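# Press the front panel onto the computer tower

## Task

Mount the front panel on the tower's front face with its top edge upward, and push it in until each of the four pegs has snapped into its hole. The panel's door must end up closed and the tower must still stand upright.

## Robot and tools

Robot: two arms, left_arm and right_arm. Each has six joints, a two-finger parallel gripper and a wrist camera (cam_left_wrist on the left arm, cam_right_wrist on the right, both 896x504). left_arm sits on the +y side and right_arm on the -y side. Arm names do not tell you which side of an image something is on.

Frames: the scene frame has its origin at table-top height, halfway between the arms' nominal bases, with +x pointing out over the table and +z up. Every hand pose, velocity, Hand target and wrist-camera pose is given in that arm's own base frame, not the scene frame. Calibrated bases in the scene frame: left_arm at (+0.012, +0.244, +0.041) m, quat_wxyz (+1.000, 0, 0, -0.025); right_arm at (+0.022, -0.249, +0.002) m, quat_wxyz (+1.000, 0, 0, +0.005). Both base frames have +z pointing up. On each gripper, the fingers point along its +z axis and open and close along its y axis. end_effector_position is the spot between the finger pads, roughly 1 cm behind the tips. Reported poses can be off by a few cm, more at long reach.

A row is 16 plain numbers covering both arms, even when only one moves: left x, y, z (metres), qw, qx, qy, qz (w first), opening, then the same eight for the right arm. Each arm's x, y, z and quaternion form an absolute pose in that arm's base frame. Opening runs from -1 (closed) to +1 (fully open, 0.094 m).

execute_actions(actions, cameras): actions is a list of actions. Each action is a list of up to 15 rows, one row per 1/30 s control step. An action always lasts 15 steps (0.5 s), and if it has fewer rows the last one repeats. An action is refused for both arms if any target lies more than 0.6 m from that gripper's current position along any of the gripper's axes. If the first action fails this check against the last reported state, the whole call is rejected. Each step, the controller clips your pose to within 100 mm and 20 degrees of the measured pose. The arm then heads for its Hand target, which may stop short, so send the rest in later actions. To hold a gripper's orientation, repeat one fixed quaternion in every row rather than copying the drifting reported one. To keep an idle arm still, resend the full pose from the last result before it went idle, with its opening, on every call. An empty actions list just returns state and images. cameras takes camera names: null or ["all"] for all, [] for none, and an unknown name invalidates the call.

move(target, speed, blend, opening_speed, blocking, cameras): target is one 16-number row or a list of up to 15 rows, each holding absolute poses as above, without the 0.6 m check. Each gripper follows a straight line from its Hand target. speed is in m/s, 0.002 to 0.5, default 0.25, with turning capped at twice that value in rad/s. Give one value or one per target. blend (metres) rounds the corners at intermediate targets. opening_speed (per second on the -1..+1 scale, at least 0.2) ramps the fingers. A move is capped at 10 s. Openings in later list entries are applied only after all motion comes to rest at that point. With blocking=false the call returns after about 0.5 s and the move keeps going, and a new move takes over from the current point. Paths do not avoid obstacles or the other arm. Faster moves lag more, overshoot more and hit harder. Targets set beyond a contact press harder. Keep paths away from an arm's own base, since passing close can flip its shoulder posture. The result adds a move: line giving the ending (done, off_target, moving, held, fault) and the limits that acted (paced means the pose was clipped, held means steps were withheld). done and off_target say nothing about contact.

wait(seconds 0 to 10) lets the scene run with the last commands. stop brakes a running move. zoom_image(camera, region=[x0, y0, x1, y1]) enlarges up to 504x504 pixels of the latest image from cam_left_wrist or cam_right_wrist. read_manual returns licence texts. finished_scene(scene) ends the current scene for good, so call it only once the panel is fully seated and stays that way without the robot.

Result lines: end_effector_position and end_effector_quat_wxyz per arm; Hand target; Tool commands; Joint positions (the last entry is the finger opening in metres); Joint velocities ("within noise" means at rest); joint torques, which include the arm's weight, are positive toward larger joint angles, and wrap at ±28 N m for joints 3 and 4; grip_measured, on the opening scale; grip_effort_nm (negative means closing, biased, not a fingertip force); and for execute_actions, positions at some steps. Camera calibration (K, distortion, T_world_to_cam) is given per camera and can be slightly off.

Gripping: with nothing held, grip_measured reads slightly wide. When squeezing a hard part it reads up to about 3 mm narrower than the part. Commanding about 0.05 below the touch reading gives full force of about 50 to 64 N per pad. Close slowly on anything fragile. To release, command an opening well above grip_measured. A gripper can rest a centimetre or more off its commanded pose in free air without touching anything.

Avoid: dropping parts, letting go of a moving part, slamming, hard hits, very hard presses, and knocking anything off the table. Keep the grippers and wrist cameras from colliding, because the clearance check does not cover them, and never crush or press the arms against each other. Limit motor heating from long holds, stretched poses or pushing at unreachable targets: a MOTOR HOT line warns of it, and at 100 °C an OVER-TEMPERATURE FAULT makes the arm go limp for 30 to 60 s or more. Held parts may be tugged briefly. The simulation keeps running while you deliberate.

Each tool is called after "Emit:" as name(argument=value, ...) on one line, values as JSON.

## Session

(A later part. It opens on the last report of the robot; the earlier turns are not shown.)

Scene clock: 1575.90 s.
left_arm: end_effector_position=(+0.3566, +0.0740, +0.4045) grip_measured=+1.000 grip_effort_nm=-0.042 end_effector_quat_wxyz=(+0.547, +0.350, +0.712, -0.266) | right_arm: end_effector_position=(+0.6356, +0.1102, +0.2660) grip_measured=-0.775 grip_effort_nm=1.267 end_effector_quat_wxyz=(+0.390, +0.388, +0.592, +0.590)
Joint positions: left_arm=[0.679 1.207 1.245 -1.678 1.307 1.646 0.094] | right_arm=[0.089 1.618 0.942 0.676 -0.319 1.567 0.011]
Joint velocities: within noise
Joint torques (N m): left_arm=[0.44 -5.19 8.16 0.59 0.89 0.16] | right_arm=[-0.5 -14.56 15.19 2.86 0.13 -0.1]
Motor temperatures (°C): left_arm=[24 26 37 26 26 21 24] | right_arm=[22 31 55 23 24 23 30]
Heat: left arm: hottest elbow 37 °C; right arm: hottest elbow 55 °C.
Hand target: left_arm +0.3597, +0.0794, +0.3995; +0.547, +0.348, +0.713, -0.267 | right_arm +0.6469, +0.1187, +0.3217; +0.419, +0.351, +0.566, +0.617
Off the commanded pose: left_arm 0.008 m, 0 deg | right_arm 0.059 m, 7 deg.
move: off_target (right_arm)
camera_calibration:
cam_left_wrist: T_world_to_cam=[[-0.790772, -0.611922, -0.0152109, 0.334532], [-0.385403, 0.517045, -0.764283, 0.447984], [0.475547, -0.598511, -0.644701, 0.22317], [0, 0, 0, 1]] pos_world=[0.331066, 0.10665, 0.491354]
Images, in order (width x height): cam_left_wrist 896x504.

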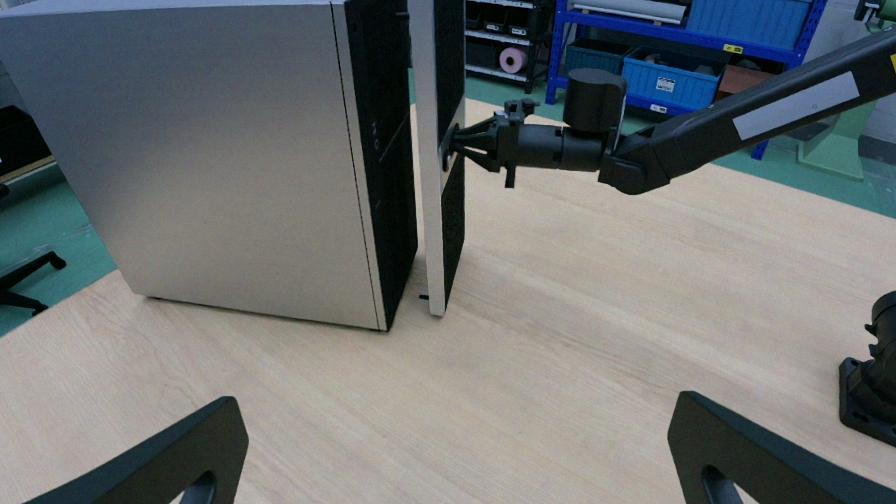

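Emit:
move(target=[0.3598, 0.0795, 0.3995, 0.54715, 0.34778, 0.71306, -0.26686, 1.0, 0.6383, 0.1515, 0.322, 0.41449, 0.34642, 0.56866, 0.62032, -0.68], speed=0.06, cameras=["cam_left_wrist"])

Emit:
zoom_image(camera="cam_left_wrist", region=[360, 220, 480, 340])

Emit:
zoom_image(camera="cam_left_wrist", region=[320, 0, 480, 110])

Scene clock: 1691.87 s.
left_arm: end_effector_position=(+0.3566, +0.0740, +0.4045) grip_measured=+1.000 grip_effort_nm=-0.037 end_effector_quat_wxyz=(+0.547, +0.350, +0.712, -0.266) | right_arm: end_effector_position=(+0.6304, +0.1448, +0.2667) grip_measured=-0.775 grip_effort_nm=1.277 end_effector_quat_wxyz=(+0.385, +0.381, +0.595, +0.594)
Joint positions: left_arm=[0.679 1.207 1.245 -1.678 1.307 1.646 0.094] | right_arm=[0.155 1.618 0.942 0.679 -0.272 1.567 0.011]
Joint velocities: within noise
Joint torques (N m): left_arm=[0.32 -4.6 8.2 0.61 0.87 0.11] | right_arm=[-0.62 -15.91 13.2 2.92 0.15 -0.16]
Motor temperatures (°C): left_arm=[24 26 37 26 26 21 24] | right_arm=[22 34 59 23 24 23 30]
Heat: left arm: hottest elbow 37 °C; right arm: hottest elbow 59 °C.
Hand target: left_arm +0.3597, +0.0794, +0.3995; +0.547, +0.348, +0.713, -0.267 | right_arm +0.6347, +0.1507, +0.3214; +0.414, +0.347, +0.569, +0.620
Off the commanded pose: left_arm 0.008 m, 0 deg | right_arm 0.056 m, 7 deg.
move: off_target (right_arm)
camera_calibration:
cam_left_wrist: T_world_to_cam=[[-0.790772, -0.611922, -0.0152109, 0.334532], [-0.385403, 0.517045, -0.764283, 0.447984], [0.475547, -0.598511, -0.644701, 0.22317], [0, 0, 0, 1]] pos_world=[0.331066, 0.10665, 0.491354]
Images, in order (width x height): cam_left_wrist 896x504.

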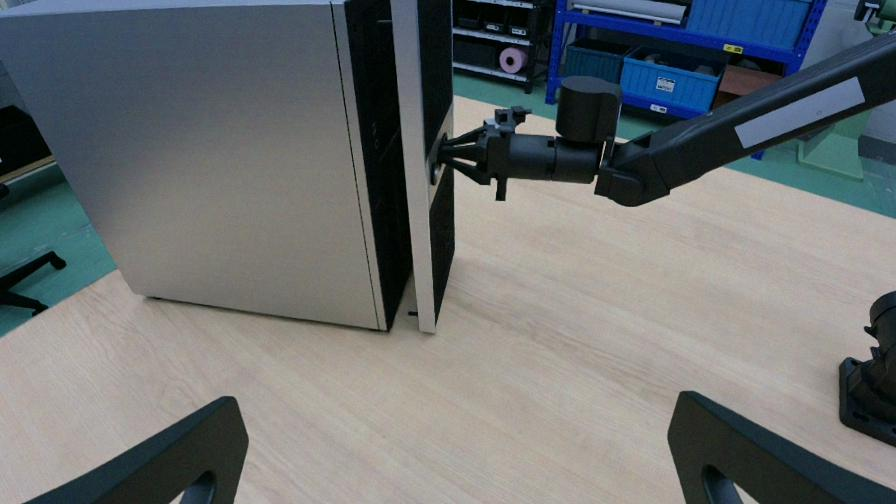

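Scaled by 4.200 from the camera's 896x504 image, which has a finer 1280x720 frame.

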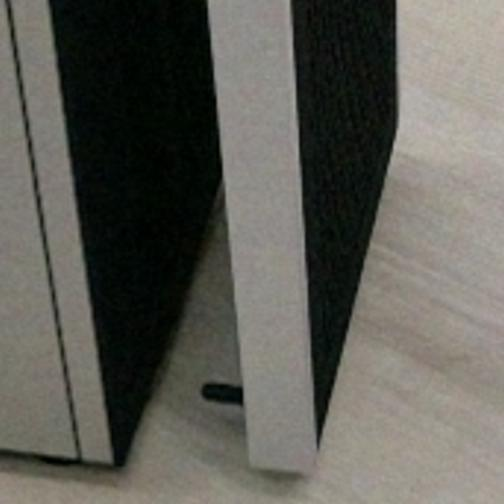

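Scaled by 3.150 from the camera's 896x504 image, which has a finer 1280x720 frame.

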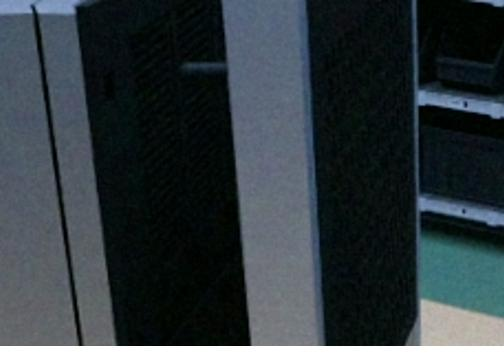

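Emit:
zoom_image(camera="cam_left_wrist", region=[335, 0, 399, 48])

Emit:
zoom_image(camera="cam_left_wrist", region=[372, 284, 436, 340])

Scaled by 7.875 from the camera's 896x504 image, which has a finer 1280x720 frame.

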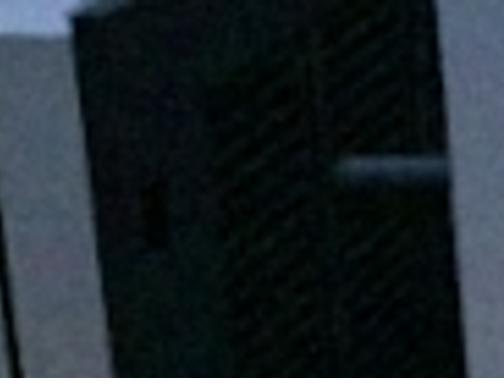

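Scaled by 7.875 from the camera's 896x504 image, which has a finer 1280x720 frame.

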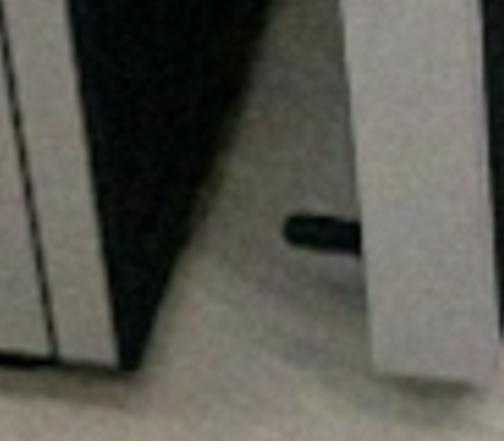

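Emit:
move(target=[0.3298, 0.1045, 0.4445, 0.54715, 0.34778, 0.71306, -0.26686, 1.0, 0.6547, 0.1589, 0.317, 0.41664, 0.34841, 0.56745, 0.61887, -0.68], speed=0.05, cameras=["cam_left_wrist"])

Emit:
zoom_image(camera="cam_left_wrist", region=[330, 20, 490, 130])

Emit:
zoom_image(camera="cam_left_wrist", region=[360, 240, 480, 350])

Scene clock: 1782.00 s.
left_arm: end_effector_position=(+0.3317, +0.1019, +0.4245) grip_measured=+1.000 grip_effort_nm=-0.032 end_effector_quat_wxyz=(+0.564, +0.302, +0.735, -0.227) | right_arm: end_effector_position=(+0.6380, +0.1480, +0.2611) grip_measured=-0.775 grip_effort_nm=1.277 end_effector_quat_wxyz=(+0.386, +0.385, +0.594, +0.591)
Joint positions: left_arm=[0.798 1.138 1.245 -1.678 1.306 1.578 0.094] | right_arm=[0.163 1.643 0.959 0.681 -0.253 1.567 0.011]
Joint velocities: within noise
Joint torques (N m): left_arm=[0.79 -5.89 11.4 0.27 0.82 -0.1] | right_arm=[-0.56 -15.15 15.05 3 0.17 -0.17]
Motor temperatures (°C): left_arm=[24 26 37 26 26 21 24] | right_arm=[22 35 55 23 24 23 30]
Heat: left arm: hottest elbow 37 °C; right arm: hottest elbow 55 °C.
Hand target: left_arm +0.3302, +0.1033, +0.4438; +0.569, +0.307, +0.732, -0.212 | right_arm +0.6492, +0.1578, +0.3166; +0.416, +0.349, +0.567, +0.619
Off the commanded pose: left_arm 0.020 m, 8 deg | right_arm 0.059 m, 7 deg.
joint sent to its limit (left arm) — joint 4 (wrist pitch), lower limit. The joint targets are off in orientation, not in position.
move: off_target (left_arm, right_arm)
camera_calibration:
cam_left_wrist: T_world_to_cam=[[-0.699955, -0.713952, -0.0183191, 0.313755], [-0.451187, 0.461934, -0.763575, 0.466396], [0.553619, -0.526203, -0.645459, 0.231673], [0, 0, 0, 1]] pos_world=[0.301788, 0.130469, 0.511412]
Images, in order (width x height): cam_left_wrist 896x504.

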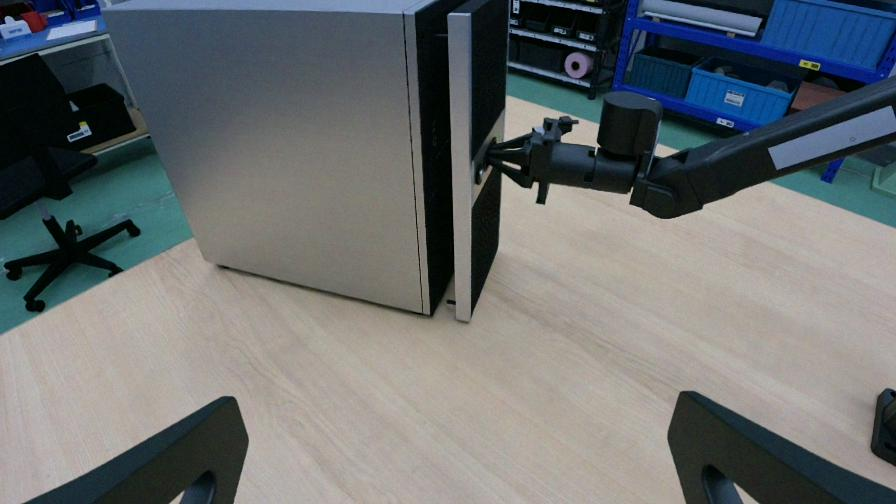

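Scaled by 3.150 from the camera's 896x504 image, which has a finer 1280x720 frame.

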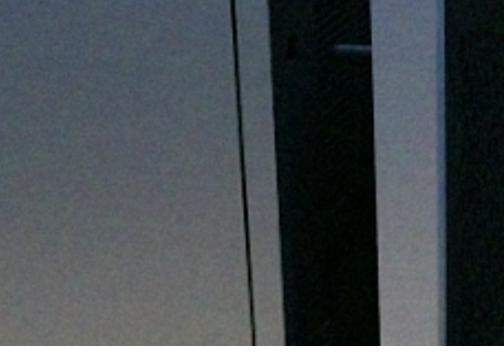

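Scaled by 4.200 from the camera's 896x504 image, which has a finer 1280x720 frame.

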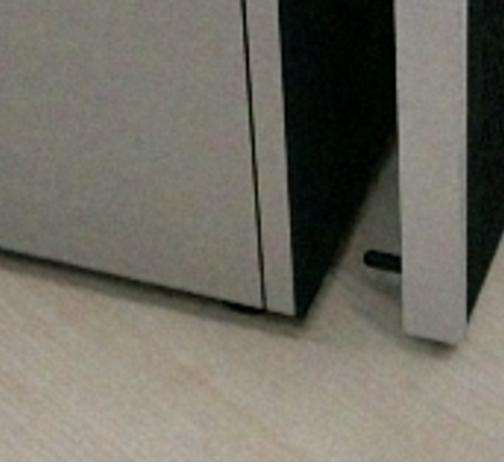

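Emit:
zoom_image(camera="cam_left_wrist", region=[390, 0, 490, 56])

Scaled by 5.040 from the camera's 896x504 image, which has a finer 1280x720 frame.

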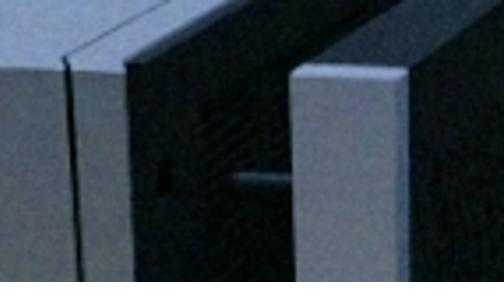

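Emit:
move(target=[0.3298, 0.1045, 0.4445, 0.54715, 0.34778, 0.71306, -0.26686, 1.0, 0.6645, 0.1662, 0.317, 0.41588, 0.34489, 0.56503, 0.62357, -0.68], speed=0.04, cameras=["cam_left_wrist"])

Emit:
zoom_image(camera="cam_left_wrist", region=[390, 0, 490, 56])

Emit:
zoom_image(camera="cam_left_wrist", region=[400, 270, 490, 340])

Scene clock: 1856.37 s.
left_arm: end_effector_position=(+0.3317, +0.1019, +0.4245) grip_measured=+1.000 grip_effort_nm=-0.037 end_effector_quat_wxyz=(+0.564, +0.302, +0.735, -0.227) | right_arm: end_effector_position=(+0.6482, +0.1548, +0.2604) grip_measured=-0.775 grip_effort_nm=1.272 end_effector_quat_wxyz=(+0.387, +0.381, +0.593, +0.594)
Joint positions: left_arm=[0.798 1.138 1.245 -1.678 1.306 1.578 0.094] | right_arm=[0.171 1.674 0.99 0.69 -0.252 1.567 0.011]
Joint velocities: within noise
Joint torques (N m): left_arm=[0.5 -6.01 11.41 0.27 0.82 -0.09] | right_arm=[-0.73 -15.68 15.2 2.84 0.14 -0.12]
Motor temperatures (°C): left_arm=[24 26 41 26 26 21 24] | right_arm=[22 33 56 23 24 23 30]
Heat: left arm: hottest elbow 41 °C; right arm: hottest elbow 56 °C.
Hand target: left_arm +0.3302, +0.1033, +0.4438; +0.569, +0.307, +0.732, -0.212 | right_arm +0.6589, +0.1649, +0.3169; +0.416, +0.345, +0.565, +0.624
Off the commanded pose: left_arm 0.020 m, 8 deg | right_arm 0.060 m, 7 deg.
joint sent to its limit (left arm) — joint 4 (wrist pitch), lower limit. The joint targets are off in orientation, not in position.
move: off_target (left_arm, right_arm)
camera_calibration:
cam_left_wrist: T_world_to_cam=[[-0.699821, -0.714101, -0.0175829, 0.313414], [-0.451672, 0.461441, -0.763587, 0.466612], [0.553392, -0.526433, -0.645466, 0.231775], [0, 0, 0, 1]] pos_world=[0.301827, 0.130509, 0.511412]
Images, in order (width x height): cam_left_wrist 896x504.

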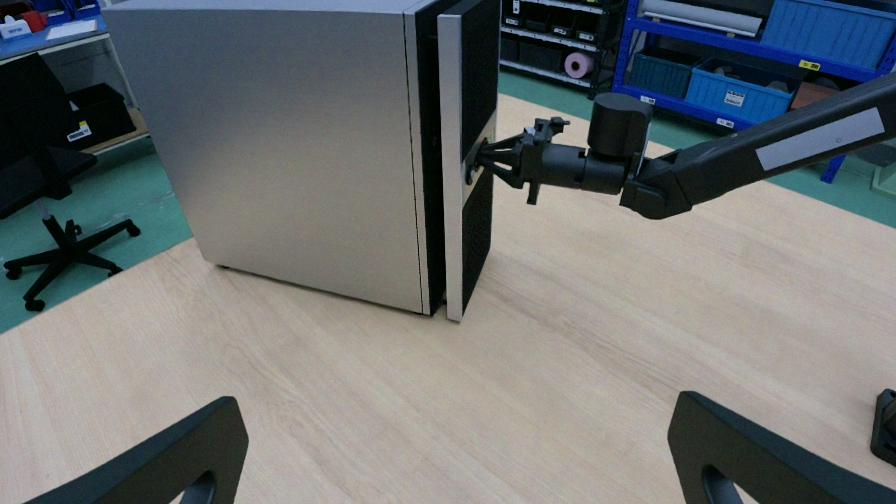

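Scaled by 5.040 from the camera's 896x504 image, which has a finer 1280x720 frame.

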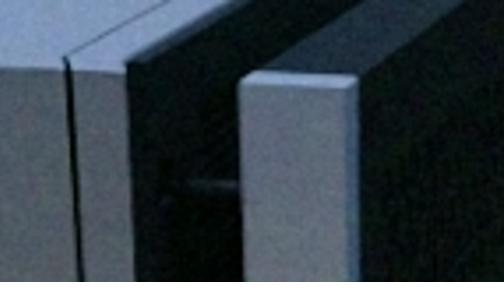

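Scaled by 5.600 from the camera's 896x504 image, which has a finer 1280x720 frame.

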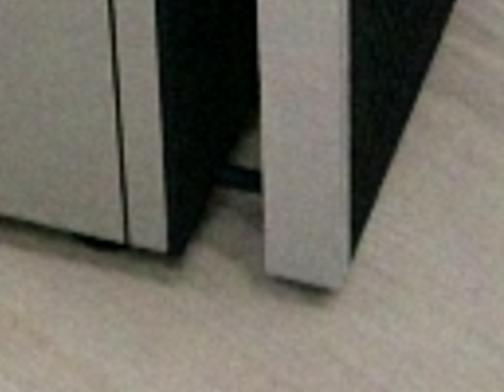

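Emit:
move(target=[0.3298, 0.1045, 0.4445, 0.54715, 0.34778, 0.71306, -0.26686, 1.0, 0.6714, 0.1704, 0.318, 0.41396, 0.34235, 0.56196, 0.62899, -0.68], speed=0.03, cameras=["cam_left_wrist"])

Emit:
zoom_image(camera="cam_left_wrist", region=[390, 0, 490, 56])

Emit:
zoom_image(camera="cam_left_wrist", region=[400, 270, 490, 340])

Scene clock: 1891.57 s.
left_arm: end_effector_position=(+0.3317, +0.1019, +0.4245) grip_measured=+1.000 grip_effort_nm=-0.042 end_effector_quat_wxyz=(+0.564, +0.302, +0.735, -0.227) | right_arm: end_effector_position=(+0.6514, +0.1571, +0.2616) grip_measured=-0.775 grip_effort_nm=1.282 end_effector_quat_wxyz=(+0.388, +0.377, +0.591, +0.598)
Joint positions: left_arm=[0.798 1.138 1.245 -1.678 1.306 1.578 0.094] | right_arm=[0.173 1.684 1 0.702 -0.254 1.567 0.011]
Joint velocities: within noise
Joint torques (N m): left_arm=[0.67 -5.95 11.44 0.31 0.82 -0.08] | right_arm=[-0.26 -14.86 15.98 2.76 0.15 -0.06]
Motor temperatures (°C): left_arm=[24 26 41 26 26 21 24] | right_arm=[22 36 54 23 24 23 30]
Heat: left arm: hottest elbow 41 °C; right arm: hottest elbow 54 °C.
Hand target: left_arm +0.3302, +0.1033, +0.4438; +0.569, +0.307, +0.732, -0.212 | right_arm +0.6650, +0.1690, +0.3178; +0.414, +0.342, +0.562, +0.629
Off the commanded pose: left_arm 0.020 m, 8 deg | right_arm 0.061 m, 7 deg.
joint sent to its limit (left arm) — joint 4 (wrist pitch), lower limit. The joint targets are off in orientation, not in position.
move: off_target (left_arm, right_arm)
camera_calibration:
cam_left_wrist: T_world_to_cam=[[-0.699821, -0.714101, -0.0175829, 0.313414], [-0.451672, 0.461441, -0.763587, 0.466612], [0.553392, -0.526433, -0.645466, 0.231775], [0, 0, 0, 1]] pos_world=[0.301827, 0.130509, 0.511412]
Images, in order (width x height): cam_left_wrist 896x504.

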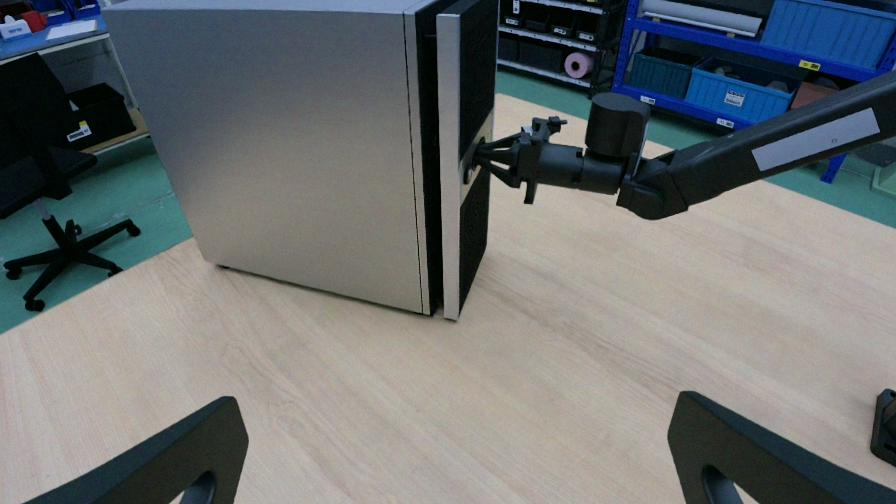

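Scaled by 5.040 from the camera's 896x504 image, which has a finer 1280x720 frame.

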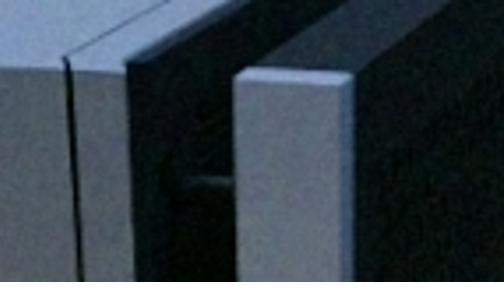

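Scaled by 5.600 from the camera's 896x504 image, which has a finer 1280x720 frame.

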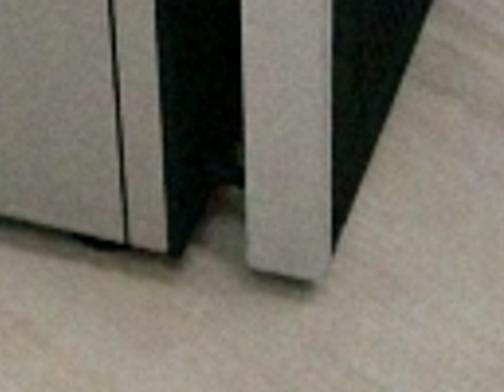

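Emit:
move(target=[0.3298, 0.1045, 0.4445, 0.54715, 0.34778, 0.71306, -0.26686, 1.0, 0.6807, 0.1765, 0.318, 0.41231, 0.3448, 0.56046, 0.63008, -0.68], speed=0.03, cameras=["cam_left_wrist"])

Emit:
zoom_image(camera="cam_left_wrist", region=[390, 0, 490, 56])

Emit:
zoom_image(camera="cam_left_wrist", region=[400, 270, 490, 340])

Scene clock: 1931.50 s.
left_arm: end_effector_position=(+0.3317, +0.1019, +0.4245) grip_measured=+1.000 grip_effort_nm=-0.042 end_effector_quat_wxyz=(+0.564, +0.302, +0.735, -0.227) | right_arm: end_effector_position=(+0.6521, +0.1575, +0.2619) grip_measured=-0.775 grip_effort_nm=1.277 end_effector_quat_wxyz=(+0.389, +0.376, +0.591, +0.598)
Joint positions: left_arm=[0.798 1.138 1.245 -1.678 1.306 1.578 0.094] | right_arm=[0.173 1.686 1.002 0.703 -0.254 1.567 0.011]
Joint velocities: within noise
Joint torques (N m): left_arm=[0.44 -5.95 11.47 0.36 0.82 -0.07] | right_arm=[0.21 -13.92 18.14 2.44 0.52 -0.01]
Motor temperatures (°C): left_arm=[24 26 42 26 26 21 24] | right_arm=[22 34 55 23 24 23 30]
Heat: left arm: hottest elbow 42 °C; right arm: hottest elbow 55 °C.
Hand target: left_arm +0.3302, +0.1033, +0.4438; +0.569, +0.307, +0.732, -0.212 | right_arm +0.6719, +0.1746, +0.3180; +0.412, +0.345, +0.560, +0.631
Off the commanded pose: left_arm 0.020 m, 8 deg | right_arm 0.066 m, 7 deg.
joint sent to its limit (left arm) — joint 4 (wrist pitch), lower limit. The joint targets are off in orientation, not in position.
move: off_target (left_arm, right_arm)
camera_calibration:
cam_left_wrist: T_world_to_cam=[[-0.699821, -0.714101, -0.0175829, 0.313414], [-0.451672, 0.461441, -0.763587, 0.466612], [0.553392, -0.526433, -0.645466, 0.231775], [0, 0, 0, 1]] pos_world=[0.301827, 0.130509, 0.511412]
Images, in order (width x height): cam_left_wrist 896x504.

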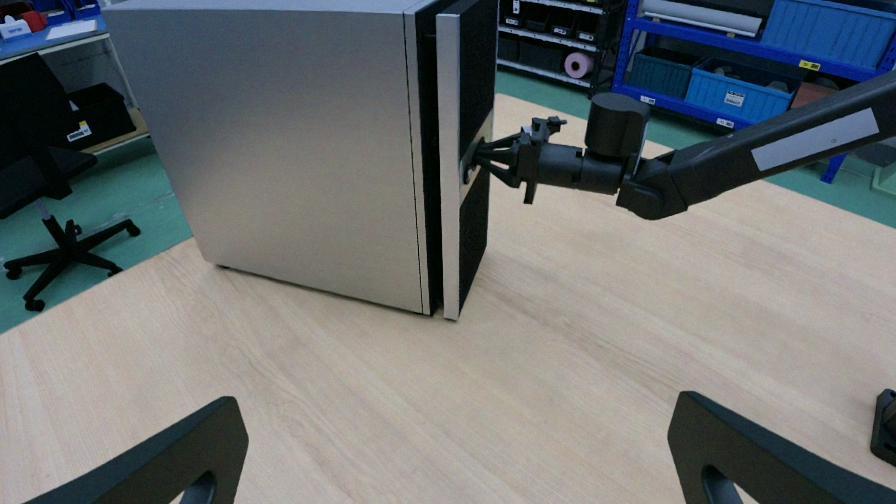

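Scaled by 5.040 from the camera's 896x504 image, which has a finer 1280x720 frame.

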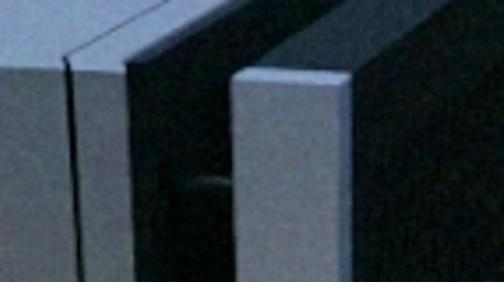

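Scaled by 5.600 from the camera's 896x504 image, which has a finer 1280x720 frame.

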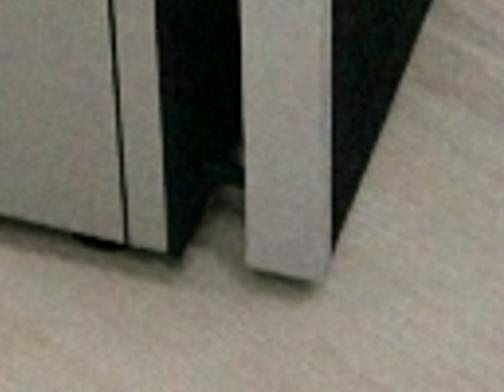

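Emit:
move(target=[0.521, -0.066, 0.6, 0.5101, 0.2646, 0.8009, -0.1686, 1.0, 0.6734, 0.1725, 0.318, 0.41231, 0.3448, 0.56046, 0.63008, -0.68], speed=0.15, cameras=["cam_left_wrist"])

Scene clock: 2015.27 s.
left_arm: end_effector_position=(+0.5163, -0.0643, +0.5864) grip_measured=+1.000 grip_effort_nm=-0.042 end_effector_quat_wxyz=(+0.505, +0.266, +0.804, -0.168) | right_arm: end_effector_position=(+0.6521, +0.1575, +0.2619) grip_measured=-0.775 grip_effort_nm=1.282 end_effector_quat_wxyz=(+0.389, +0.376, +0.591, +0.598)
Joint positions: left_arm=[0.073 1.33 1.84 -1.077 0.632 0.358 0.094] | right_arm=[0.173 1.686 1.002 0.703 -0.254 1.567 0.011]
Joint velocities: within noise
Joint torques (N m): left_arm=[-0.21 -6.71 11.82 1.65 0.18 -0.09] | right_arm=[0.15 -14.97 16.53 2.71 0.34 -0.04]
Motor temperatures (°C): left_arm=[24 26 43 26 26 21 24] | right_arm=[22 34 65 23 24 23 30]
Heat: left arm: hottest elbow 43 °C; right arm: hottest elbow 65 °C.
Hand target: left_arm +0.5204, -0.0659, +0.5995; +0.511, +0.264, +0.801, -0.169 | right_arm +0.6666, +0.1710, +0.3179; +0.412, +0.345, +0.560, +0.630
Off the commanded pose: left_arm 0.014 m, 1 deg | right_arm 0.062 m, 7 deg.
move: off_target (left_arm, right_arm)
camera_calibration:
cam_left_wrist: T_world_to_cam=[[-0.599864, -0.800052, -0.00891872, 0.264572], [-0.616309, 0.469147, -0.632506, 0.758925], [0.510222, -0.373921, -0.774504, 0.254327], [0, 0, 0, 1]] pos_world=[0.496676, -0.0492776, 0.679362]
Images, in order (width x height): cam_left_wrist 896x504.

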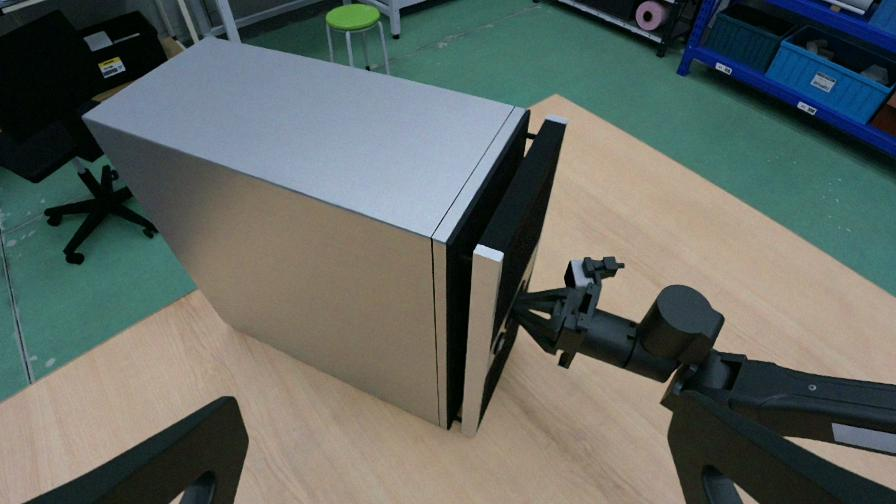

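Emit:
zoom_image(camera="cam_left_wrist", region=[420, 95, 580, 275])

Emit:
zoom_image(camera="cam_left_wrist", region=[420, 350, 520, 450])

Scaled by 2.800 from the camera's 896x504 image, which has a finer 1280x720 frame.

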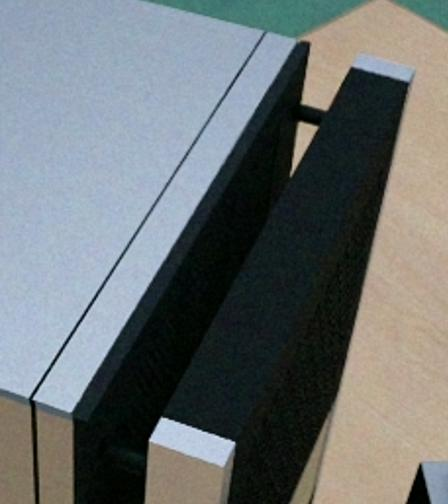

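Scaled by 5.040 from the camera's 896x504 image, which has a finer 1280x720 frame.

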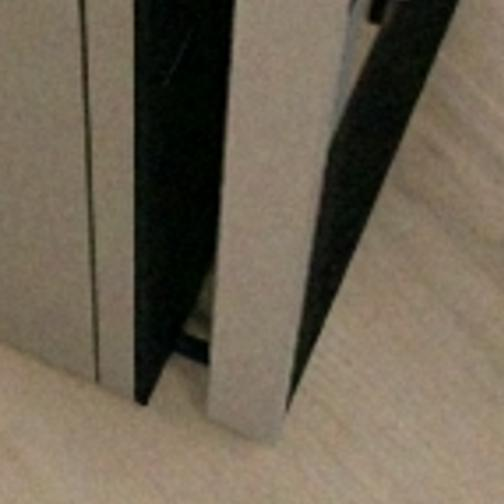

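Emit:
zoom_image(camera="cam_left_wrist", region=[440, 230, 490, 290])

Emit:
zoom_image(camera="cam_left_wrist", region=[510, 100, 570, 160])

Scaled by 8.400 from the camera's 896x504 image, which has a finer 1280x720 frame.

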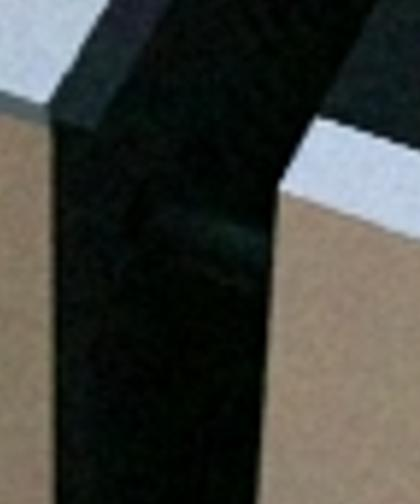

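Scaled by 8.400 from the camera's 896x504 image, which has a finer 1280x720 frame.

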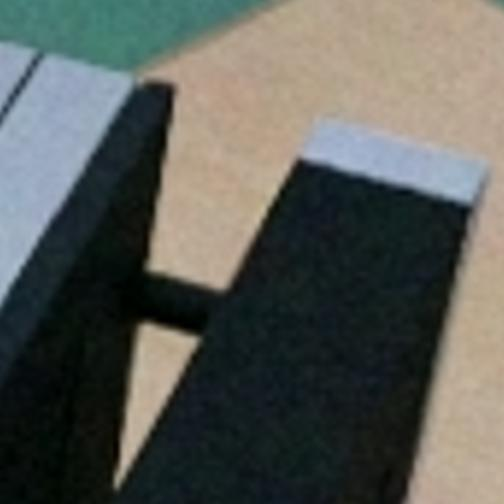

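Emit:
move(target=[0.521, -0.066, 0.6, 0.5101, 0.2646, 0.8009, -0.1686, 1.0, 0.6633, 0.1707, 0.3185, 0.4079, 0.34871, 0.55804, 0.63294, -0.68], speed=0.04, cameras=["cam_left_wrist"])

Emit:
zoom_image(camera="cam_left_wrist", region=[420, 95, 580, 275])

Emit:
zoom_image(camera="cam_left_wrist", region=[420, 350, 520, 450])

Scene clock: 2225.97 s.
left_arm: end_effector_position=(+0.5165, -0.0643, +0.5864) grip_measured=+1.000 grip_effort_nm=-0.032 end_effector_quat_wxyz=(+0.505, +0.266, +0.804, -0.168) | right_arm: end_effector_position=(+0.6521, +0.1574, +0.2623) grip_measured=-0.775 grip_effort_nm=1.277 end_effector_quat_wxyz=(+0.388, +0.377, +0.590, +0.599)
Joint positions: left_arm=[0.073 1.33 1.84 -1.077 0.632 0.358 0.094] | right_arm=[0.173 1.686 1.002 0.704 -0.254 1.57 0.011]
Joint velocities: within noise
Joint torques (N m): left_arm=[-0.21 -6.71 12.05 1.52 0.17 -0.07] | right_arm=[0.09 -16.09 14.28 2.91 0.28 0.09]
Motor temperatures (°C): left_arm=[24 26 47 26 25 21 24] | right_arm=[22 34 66 23 24 23 30]
Heat: left arm: hottest elbow 47 °C; right arm: hottest elbow 66 °C.
Hand target: left_arm +0.5205, -0.0659, +0.5996; +0.511, +0.264, +0.801, -0.168 | right_arm +0.6586, +0.1696, +0.3182; +0.407, +0.349, +0.558, +0.633
Off the commanded pose: left_arm 0.014 m, 1 deg | right_arm 0.059 m, 7 deg.
move: off_target (left_arm, right_arm)
camera_calibration:
cam_left_wrist: T_world_to_cam=[[-0.599864, -0.800052, -0.00891872, 0.264668], [-0.616309, 0.469147, -0.632506, 0.759015], [0.510222, -0.373921, -0.774504, 0.254264], [0, 0, 0, 1]] pos_world=[0.496822, -0.0492669, 0.679371]
Images, in order (width x height): cam_left_wrist 896x504.

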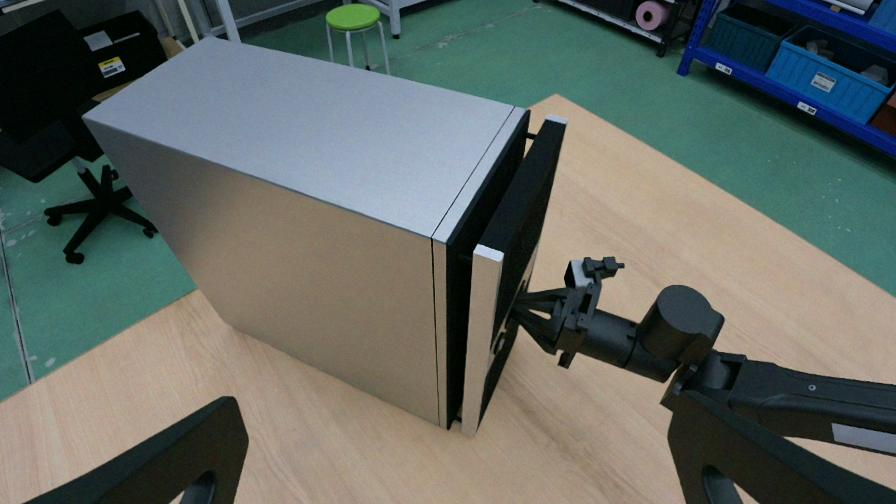

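Scaled by 2.800 from the camera's 896x504 image, which has a finer 1280x720 frame.

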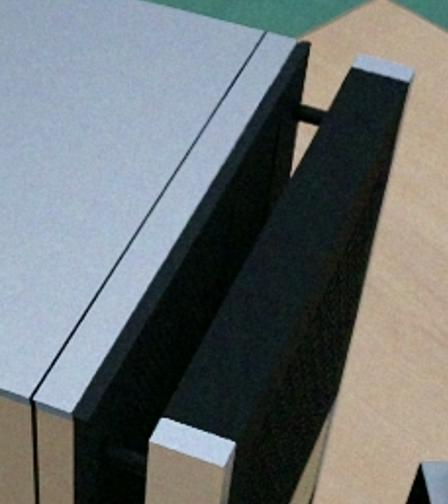

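Scaled by 5.040 from the camera's 896x504 image, which has a finer 1280x720 frame.

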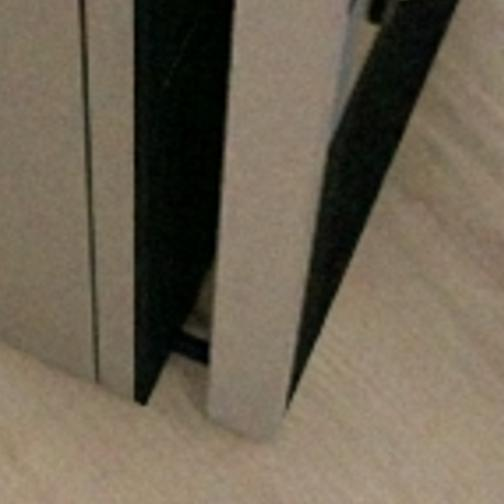

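Emit:
move(target=[0.521, -0.066, 0.6, 0.5101, 0.2646, 0.8009, -0.1686, 1.0, 0.6608, 0.1762, 0.3185, 0.3968, 0.35828, 0.5518, 0.63925, -0.68], speed=0.04, cameras=[])

Scene clock: 2240.70 s.
left_arm: end_effector_position=(+0.5166, -0.0643, +0.5862) grip_measured=+1.000 grip_effort_nm=-0.037 end_effector_quat_wxyz=(+0.505, +0.266, +0.804, -0.168) | right_arm: end_effector_position=(+0.6521, +0.1577, +0.2624) grip_measured=-0.775 grip_effort_nm=1.277 end_effector_quat_wxyz=(+0.387, +0.379, +0.589, +0.600)
Joint positions: left_arm=[0.073 1.331 1.84 -1.077 0.632 0.358 0.094] | right_arm=[0.174 1.686 1.002 0.705 -0.251 1.575 0.011]
Joint velocities: within noise
Joint torques (N m): left_arm=[-0.38 -6.83 11.99 1.51 0.18 -0.08] | right_arm=[0.32 -16.26 13.94 2.96 0.56 0.37]
Motor temperatures (°C): left_arm=[24 26 47 26 25 21 24] | right_arm=[22 35 64 23 24 23 30]
Heat: left arm: hottest elbow 47 °C; right arm: hottest elbow 64 °C.
Hand target: left_arm +0.5206, -0.0659, +0.5995; +0.511, +0.264, +0.801, -0.169 | right_arm +0.6562, +0.1750, +0.3182; +0.395, +0.358, +0.553, +0.640
Off the commanded pose: left_arm 0.015 m, 1 deg | right_arm 0.060 m, 7 deg.
move: off_target (left_arm, right_arm)
No camera images: "cameras" was empty.

Emit:
execute_actions(actions=[], cameras=["cam_left_wrist"])

Scene clock: 2275.67 s.
left_arm: end_effector_position=(+0.5166, -0.0643, +0.5862) grip_measured=+1.000 grip_effort_nm=-0.037 end_effector_quat_wxyz=(+0.505, +0.266, +0.804, -0.168) | right_arm: end_effector_position=(+0.6522, +0.1576, +0.2624) grip_measured=-0.775 grip_effort_nm=1.277 end_effector_quat_wxyz=(+0.388, +0.379, +0.588, +0.600)
Joint positions: left_arm=[0.073 1.331 1.84 -1.077 0.632 0.358 0.094] | right_arm=[0.174 1.686 1.002 0.705 -0.251 1.575 0.011]
Joint velocities: within noise
Joint torques (N m): left_arm=[-0.09 -6.65 12 1.54 0.19 -0.09] | right_arm=[0.73 -16.32 14 2.85 0.51 0.4]
Motor temperatures (°C): left_arm=[24 26 47 26 25 21 24] | right_arm=[22 35 62 23 24 23 30]
Heat: left arm: hottest elbow 47 °C; right arm: hottest elbow 62 °C.
Hand target: left_arm +0.5206, -0.0659, +0.5995; +0.511, +0.264, +0.801, -0.169 | right_arm +0.6562, +0.1750, +0.3182; +0.396, +0.358, +0.553, +0.640
Tool commands: left_gripper/opening=+1.0 right_gripper/opening=-0.68
Off the commanded pose: left_arm 0.015 m, 1 deg | right_arm 0.060 m, 7 deg.
camera_calibration:
cam_left_wrist: T_world_to_cam=[[-0.599867, -0.800053, -0.00866815, 0.264636], [-0.616549, 0.46913, -0.632285, 0.758992], [0.509928, -0.373943, -0.774687, 0.254294], [0, 0, 0, 1]] pos_world=[0.497031, -0.0492515, 0.679192]
Images, in order (width x height): cam_left_wrist 896x504.

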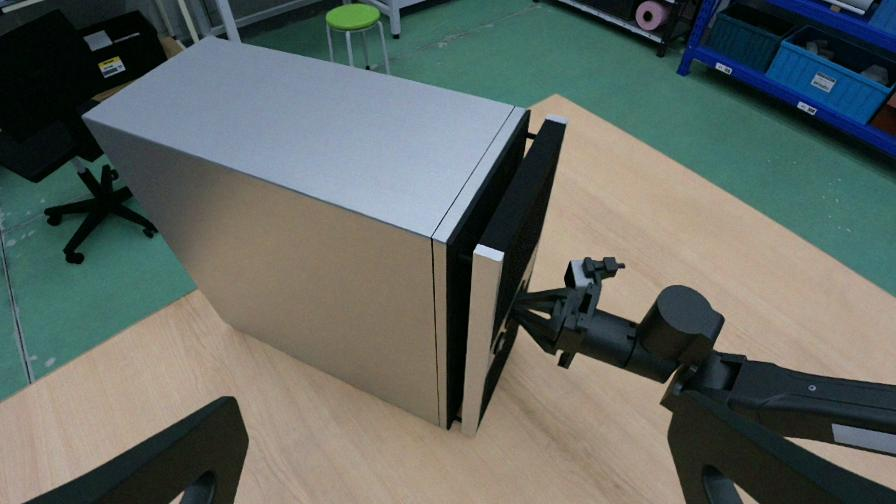

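Emit:
move(target=[0.521, -0.066, 0.6, 0.5101, 0.2646, 0.8009, -0.1686, 1.0, 0.6587, 0.1808, 0.3185, 0.3968, 0.35828, 0.5518, 0.63925, -0.68], speed=0.05, cameras=[])

Scene clock: 2291.67 s.
left_arm: end_effector_position=(+0.5166, -0.0643, +0.5862) grip_measured=+1.000 grip_effort_nm=-0.042 end_effector_quat_wxyz=(+0.505, +0.266, +0.804, -0.168) | right_arm: end_effector_position=(+0.6513, +0.1643, +0.2632) grip_measured=-0.775 grip_effort_nm=1.272 end_effector_quat_wxyz=(+0.389, +0.384, +0.584, +0.600)
Joint positions: left_arm=[0.073 1.331 1.84 -1.077 0.632 0.358 0.094] | right_arm=[0.191 1.685 1.002 0.706 -0.222 1.582 0.011]
Joint velocities: within noise
Joint torques (N m): left_arm=[-0.56 -6.59 12 1.69 0.18 -0.07] | right_arm=[0.15 -16.79 13.63 2.93 -0.18 0.3]
Motor temperatures (°C): left_arm=[24 26 47 26 25 21 24] | right_arm=[22 35 61 23 24 23 30]
Heat: left arm: hottest elbow 47 °C; right arm: hottest elbow 61 °C.
Hand target: left_arm +0.5206, -0.0659, +0.5995; +0.511, +0.264, +0.801, -0.169 | right_arm +0.6545, +0.1796, +0.3181; +0.396, +0.358, +0.553, +0.640
Off the commanded pose: left_arm 0.015 m, 1 deg | right_arm 0.058 m, 7 deg.
move: off_target (left_arm, right_arm)
No camera images: "cameras" was empty.

Emit:
execute_actions(actions=[], cameras=["cam_left_wrist"])

Emit:
zoom_image(camera="cam_left_wrist", region=[420, 95, 580, 275])

Emit:
zoom_image(camera="cam_left_wrist", region=[420, 350, 520, 450])

Emit:
zoom_image(camera="cam_left_wrist", region=[440, 230, 490, 290])

Emit:
zoom_image(camera="cam_left_wrist", region=[510, 100, 570, 160])

Scene clock: 2305.27 s.
left_arm: end_effector_position=(+0.5166, -0.0643, +0.5862) grip_measured=+1.000 grip_effort_nm=-0.042 end_effector_quat_wxyz=(+0.505, +0.266, +0.804, -0.168) | right_arm: end_effector_position=(+0.6513, +0.1643, +0.2632) grip_measured=-0.775 grip_effort_nm=1.277 end_effector_quat_wxyz=(+0.389, +0.384, +0.584, +0.600)
Joint positions: left_arm=[0.073 1.331 1.84 -1.077 0.632 0.358 0.094] | right_arm=[0.191 1.685 1.002 0.706 -0.222 1.582 0.011]
Joint velocities: within noise
Joint torques (N m): left_arm=[-0.5 -6.83 11.92 1.59 0.19 -0.08] | right_arm=[-0.03 -16.73 13.81 2.66 -0.23 0.28]
Motor temperatures (°C): left_arm=[24 26 47 26 25 21 24] | right_arm=[22 35 61 23 24 23 30]
Heat: left arm: hottest elbow 47 °C; right arm: hottest elbow 61 °C.
Hand target: left_arm +0.5206, -0.0659, +0.5995; +0.511, +0.264, +0.801, -0.169 | right_arm +0.6545, +0.1796, +0.3181; +0.396, +0.358, +0.553, +0.640
Tool commands: left_gripper/opening=+1.0 right_gripper/opening=-0.68
Off the commanded pose: left_arm 0.015 m, 1 deg | right_arm 0.058 m, 7 deg.
camera_calibration:
cam_left_wrist: T_world_to_cam=[[-0.599867, -0.800053, -0.00866815, 0.264636], [-0.616549, 0.46913, -0.632285, 0.758992], [0.509928, -0.373943, -0.774687, 0.254294], [0, 0, 0, 1]] pos_world=[0.497031, -0.0492515, 0.679192]
Images, in order (width x height): cam_left_wrist 896x504.

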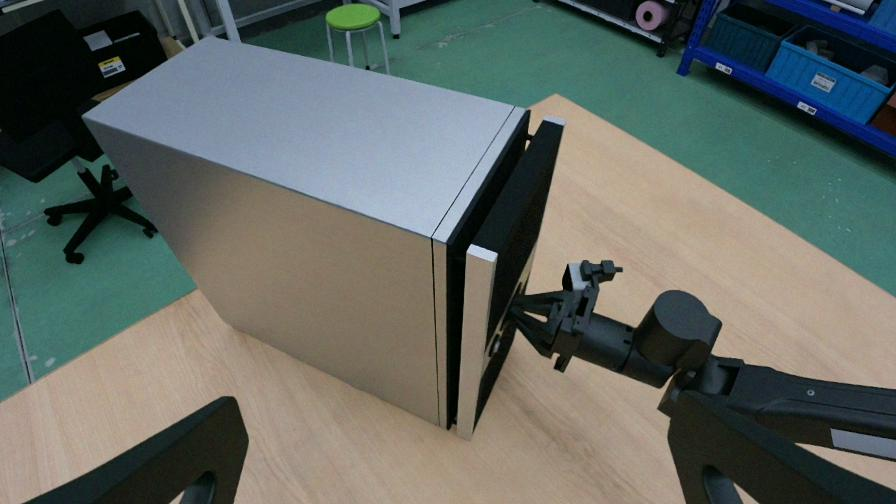

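Scaled by 2.800 from the camera's 896x504 image, which has a finer 1280x720 frame.

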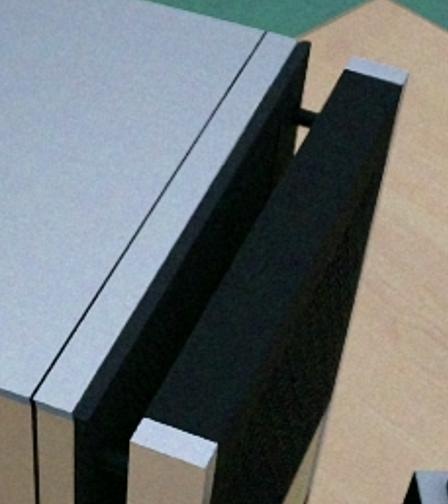

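Scaled by 5.040 from the camera's 896x504 image, which has a finer 1280x720 frame.

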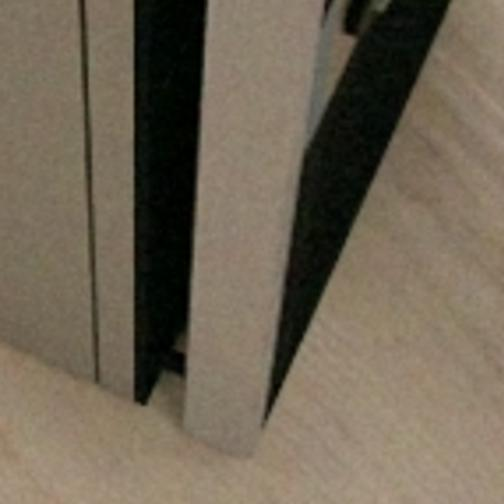

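Scaled by 8.400 from the camera's 896x504 image, which has a finer 1280x720 frame.

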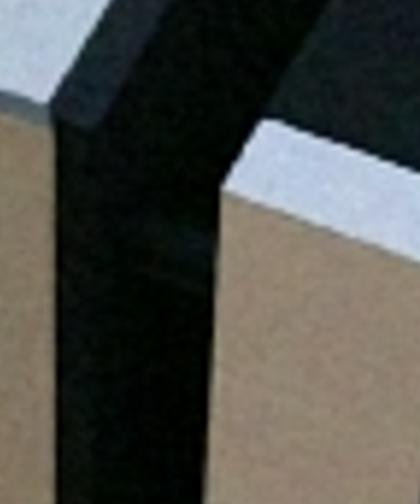

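Scaled by 8.400 from the camera's 896x504 image, which has a finer 1280x720 frame.

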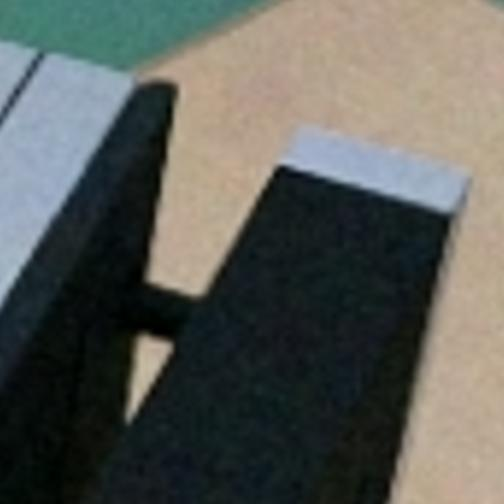

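Emit:
zoom_image(camera="cam_left_wrist", region=[436, 400, 476, 440])

Emit:
zoom_image(camera="cam_left_wrist", region=[440, 240, 480, 280])

Emit:
zoom_image(camera="cam_left_wrist", region=[515, 105, 555, 145])

Scaled by 12.600 from the camera's 896x504 image, which has a finer 1280x720 frame.

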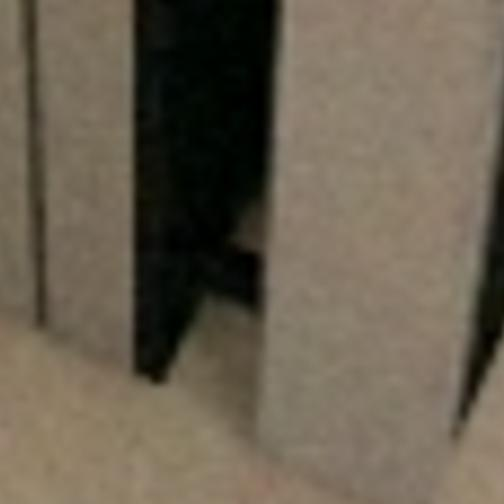

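Scaled by 12.600 from the camera's 896x504 image, which has a finer 1280x720 frame.

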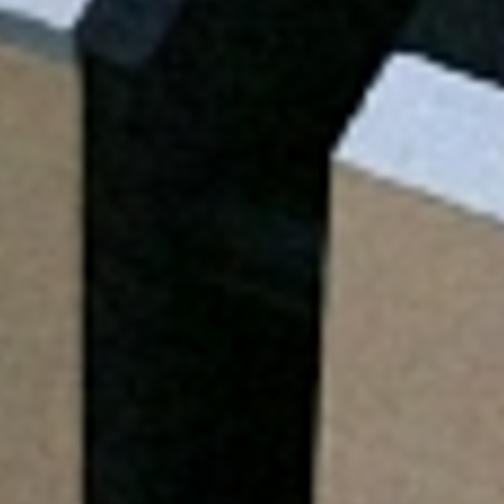

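Scaled by 12.600 from the camera's 896x504 image, which has a finer 1280x720 frame.

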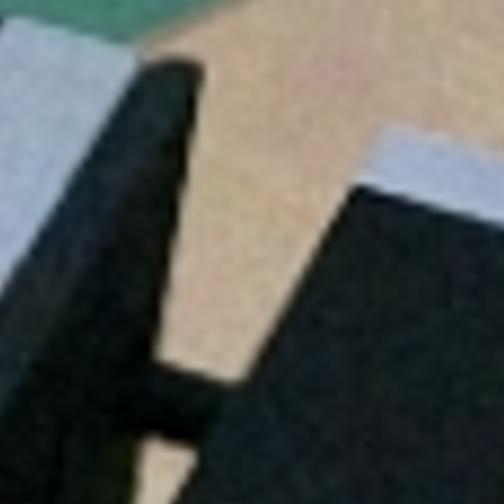

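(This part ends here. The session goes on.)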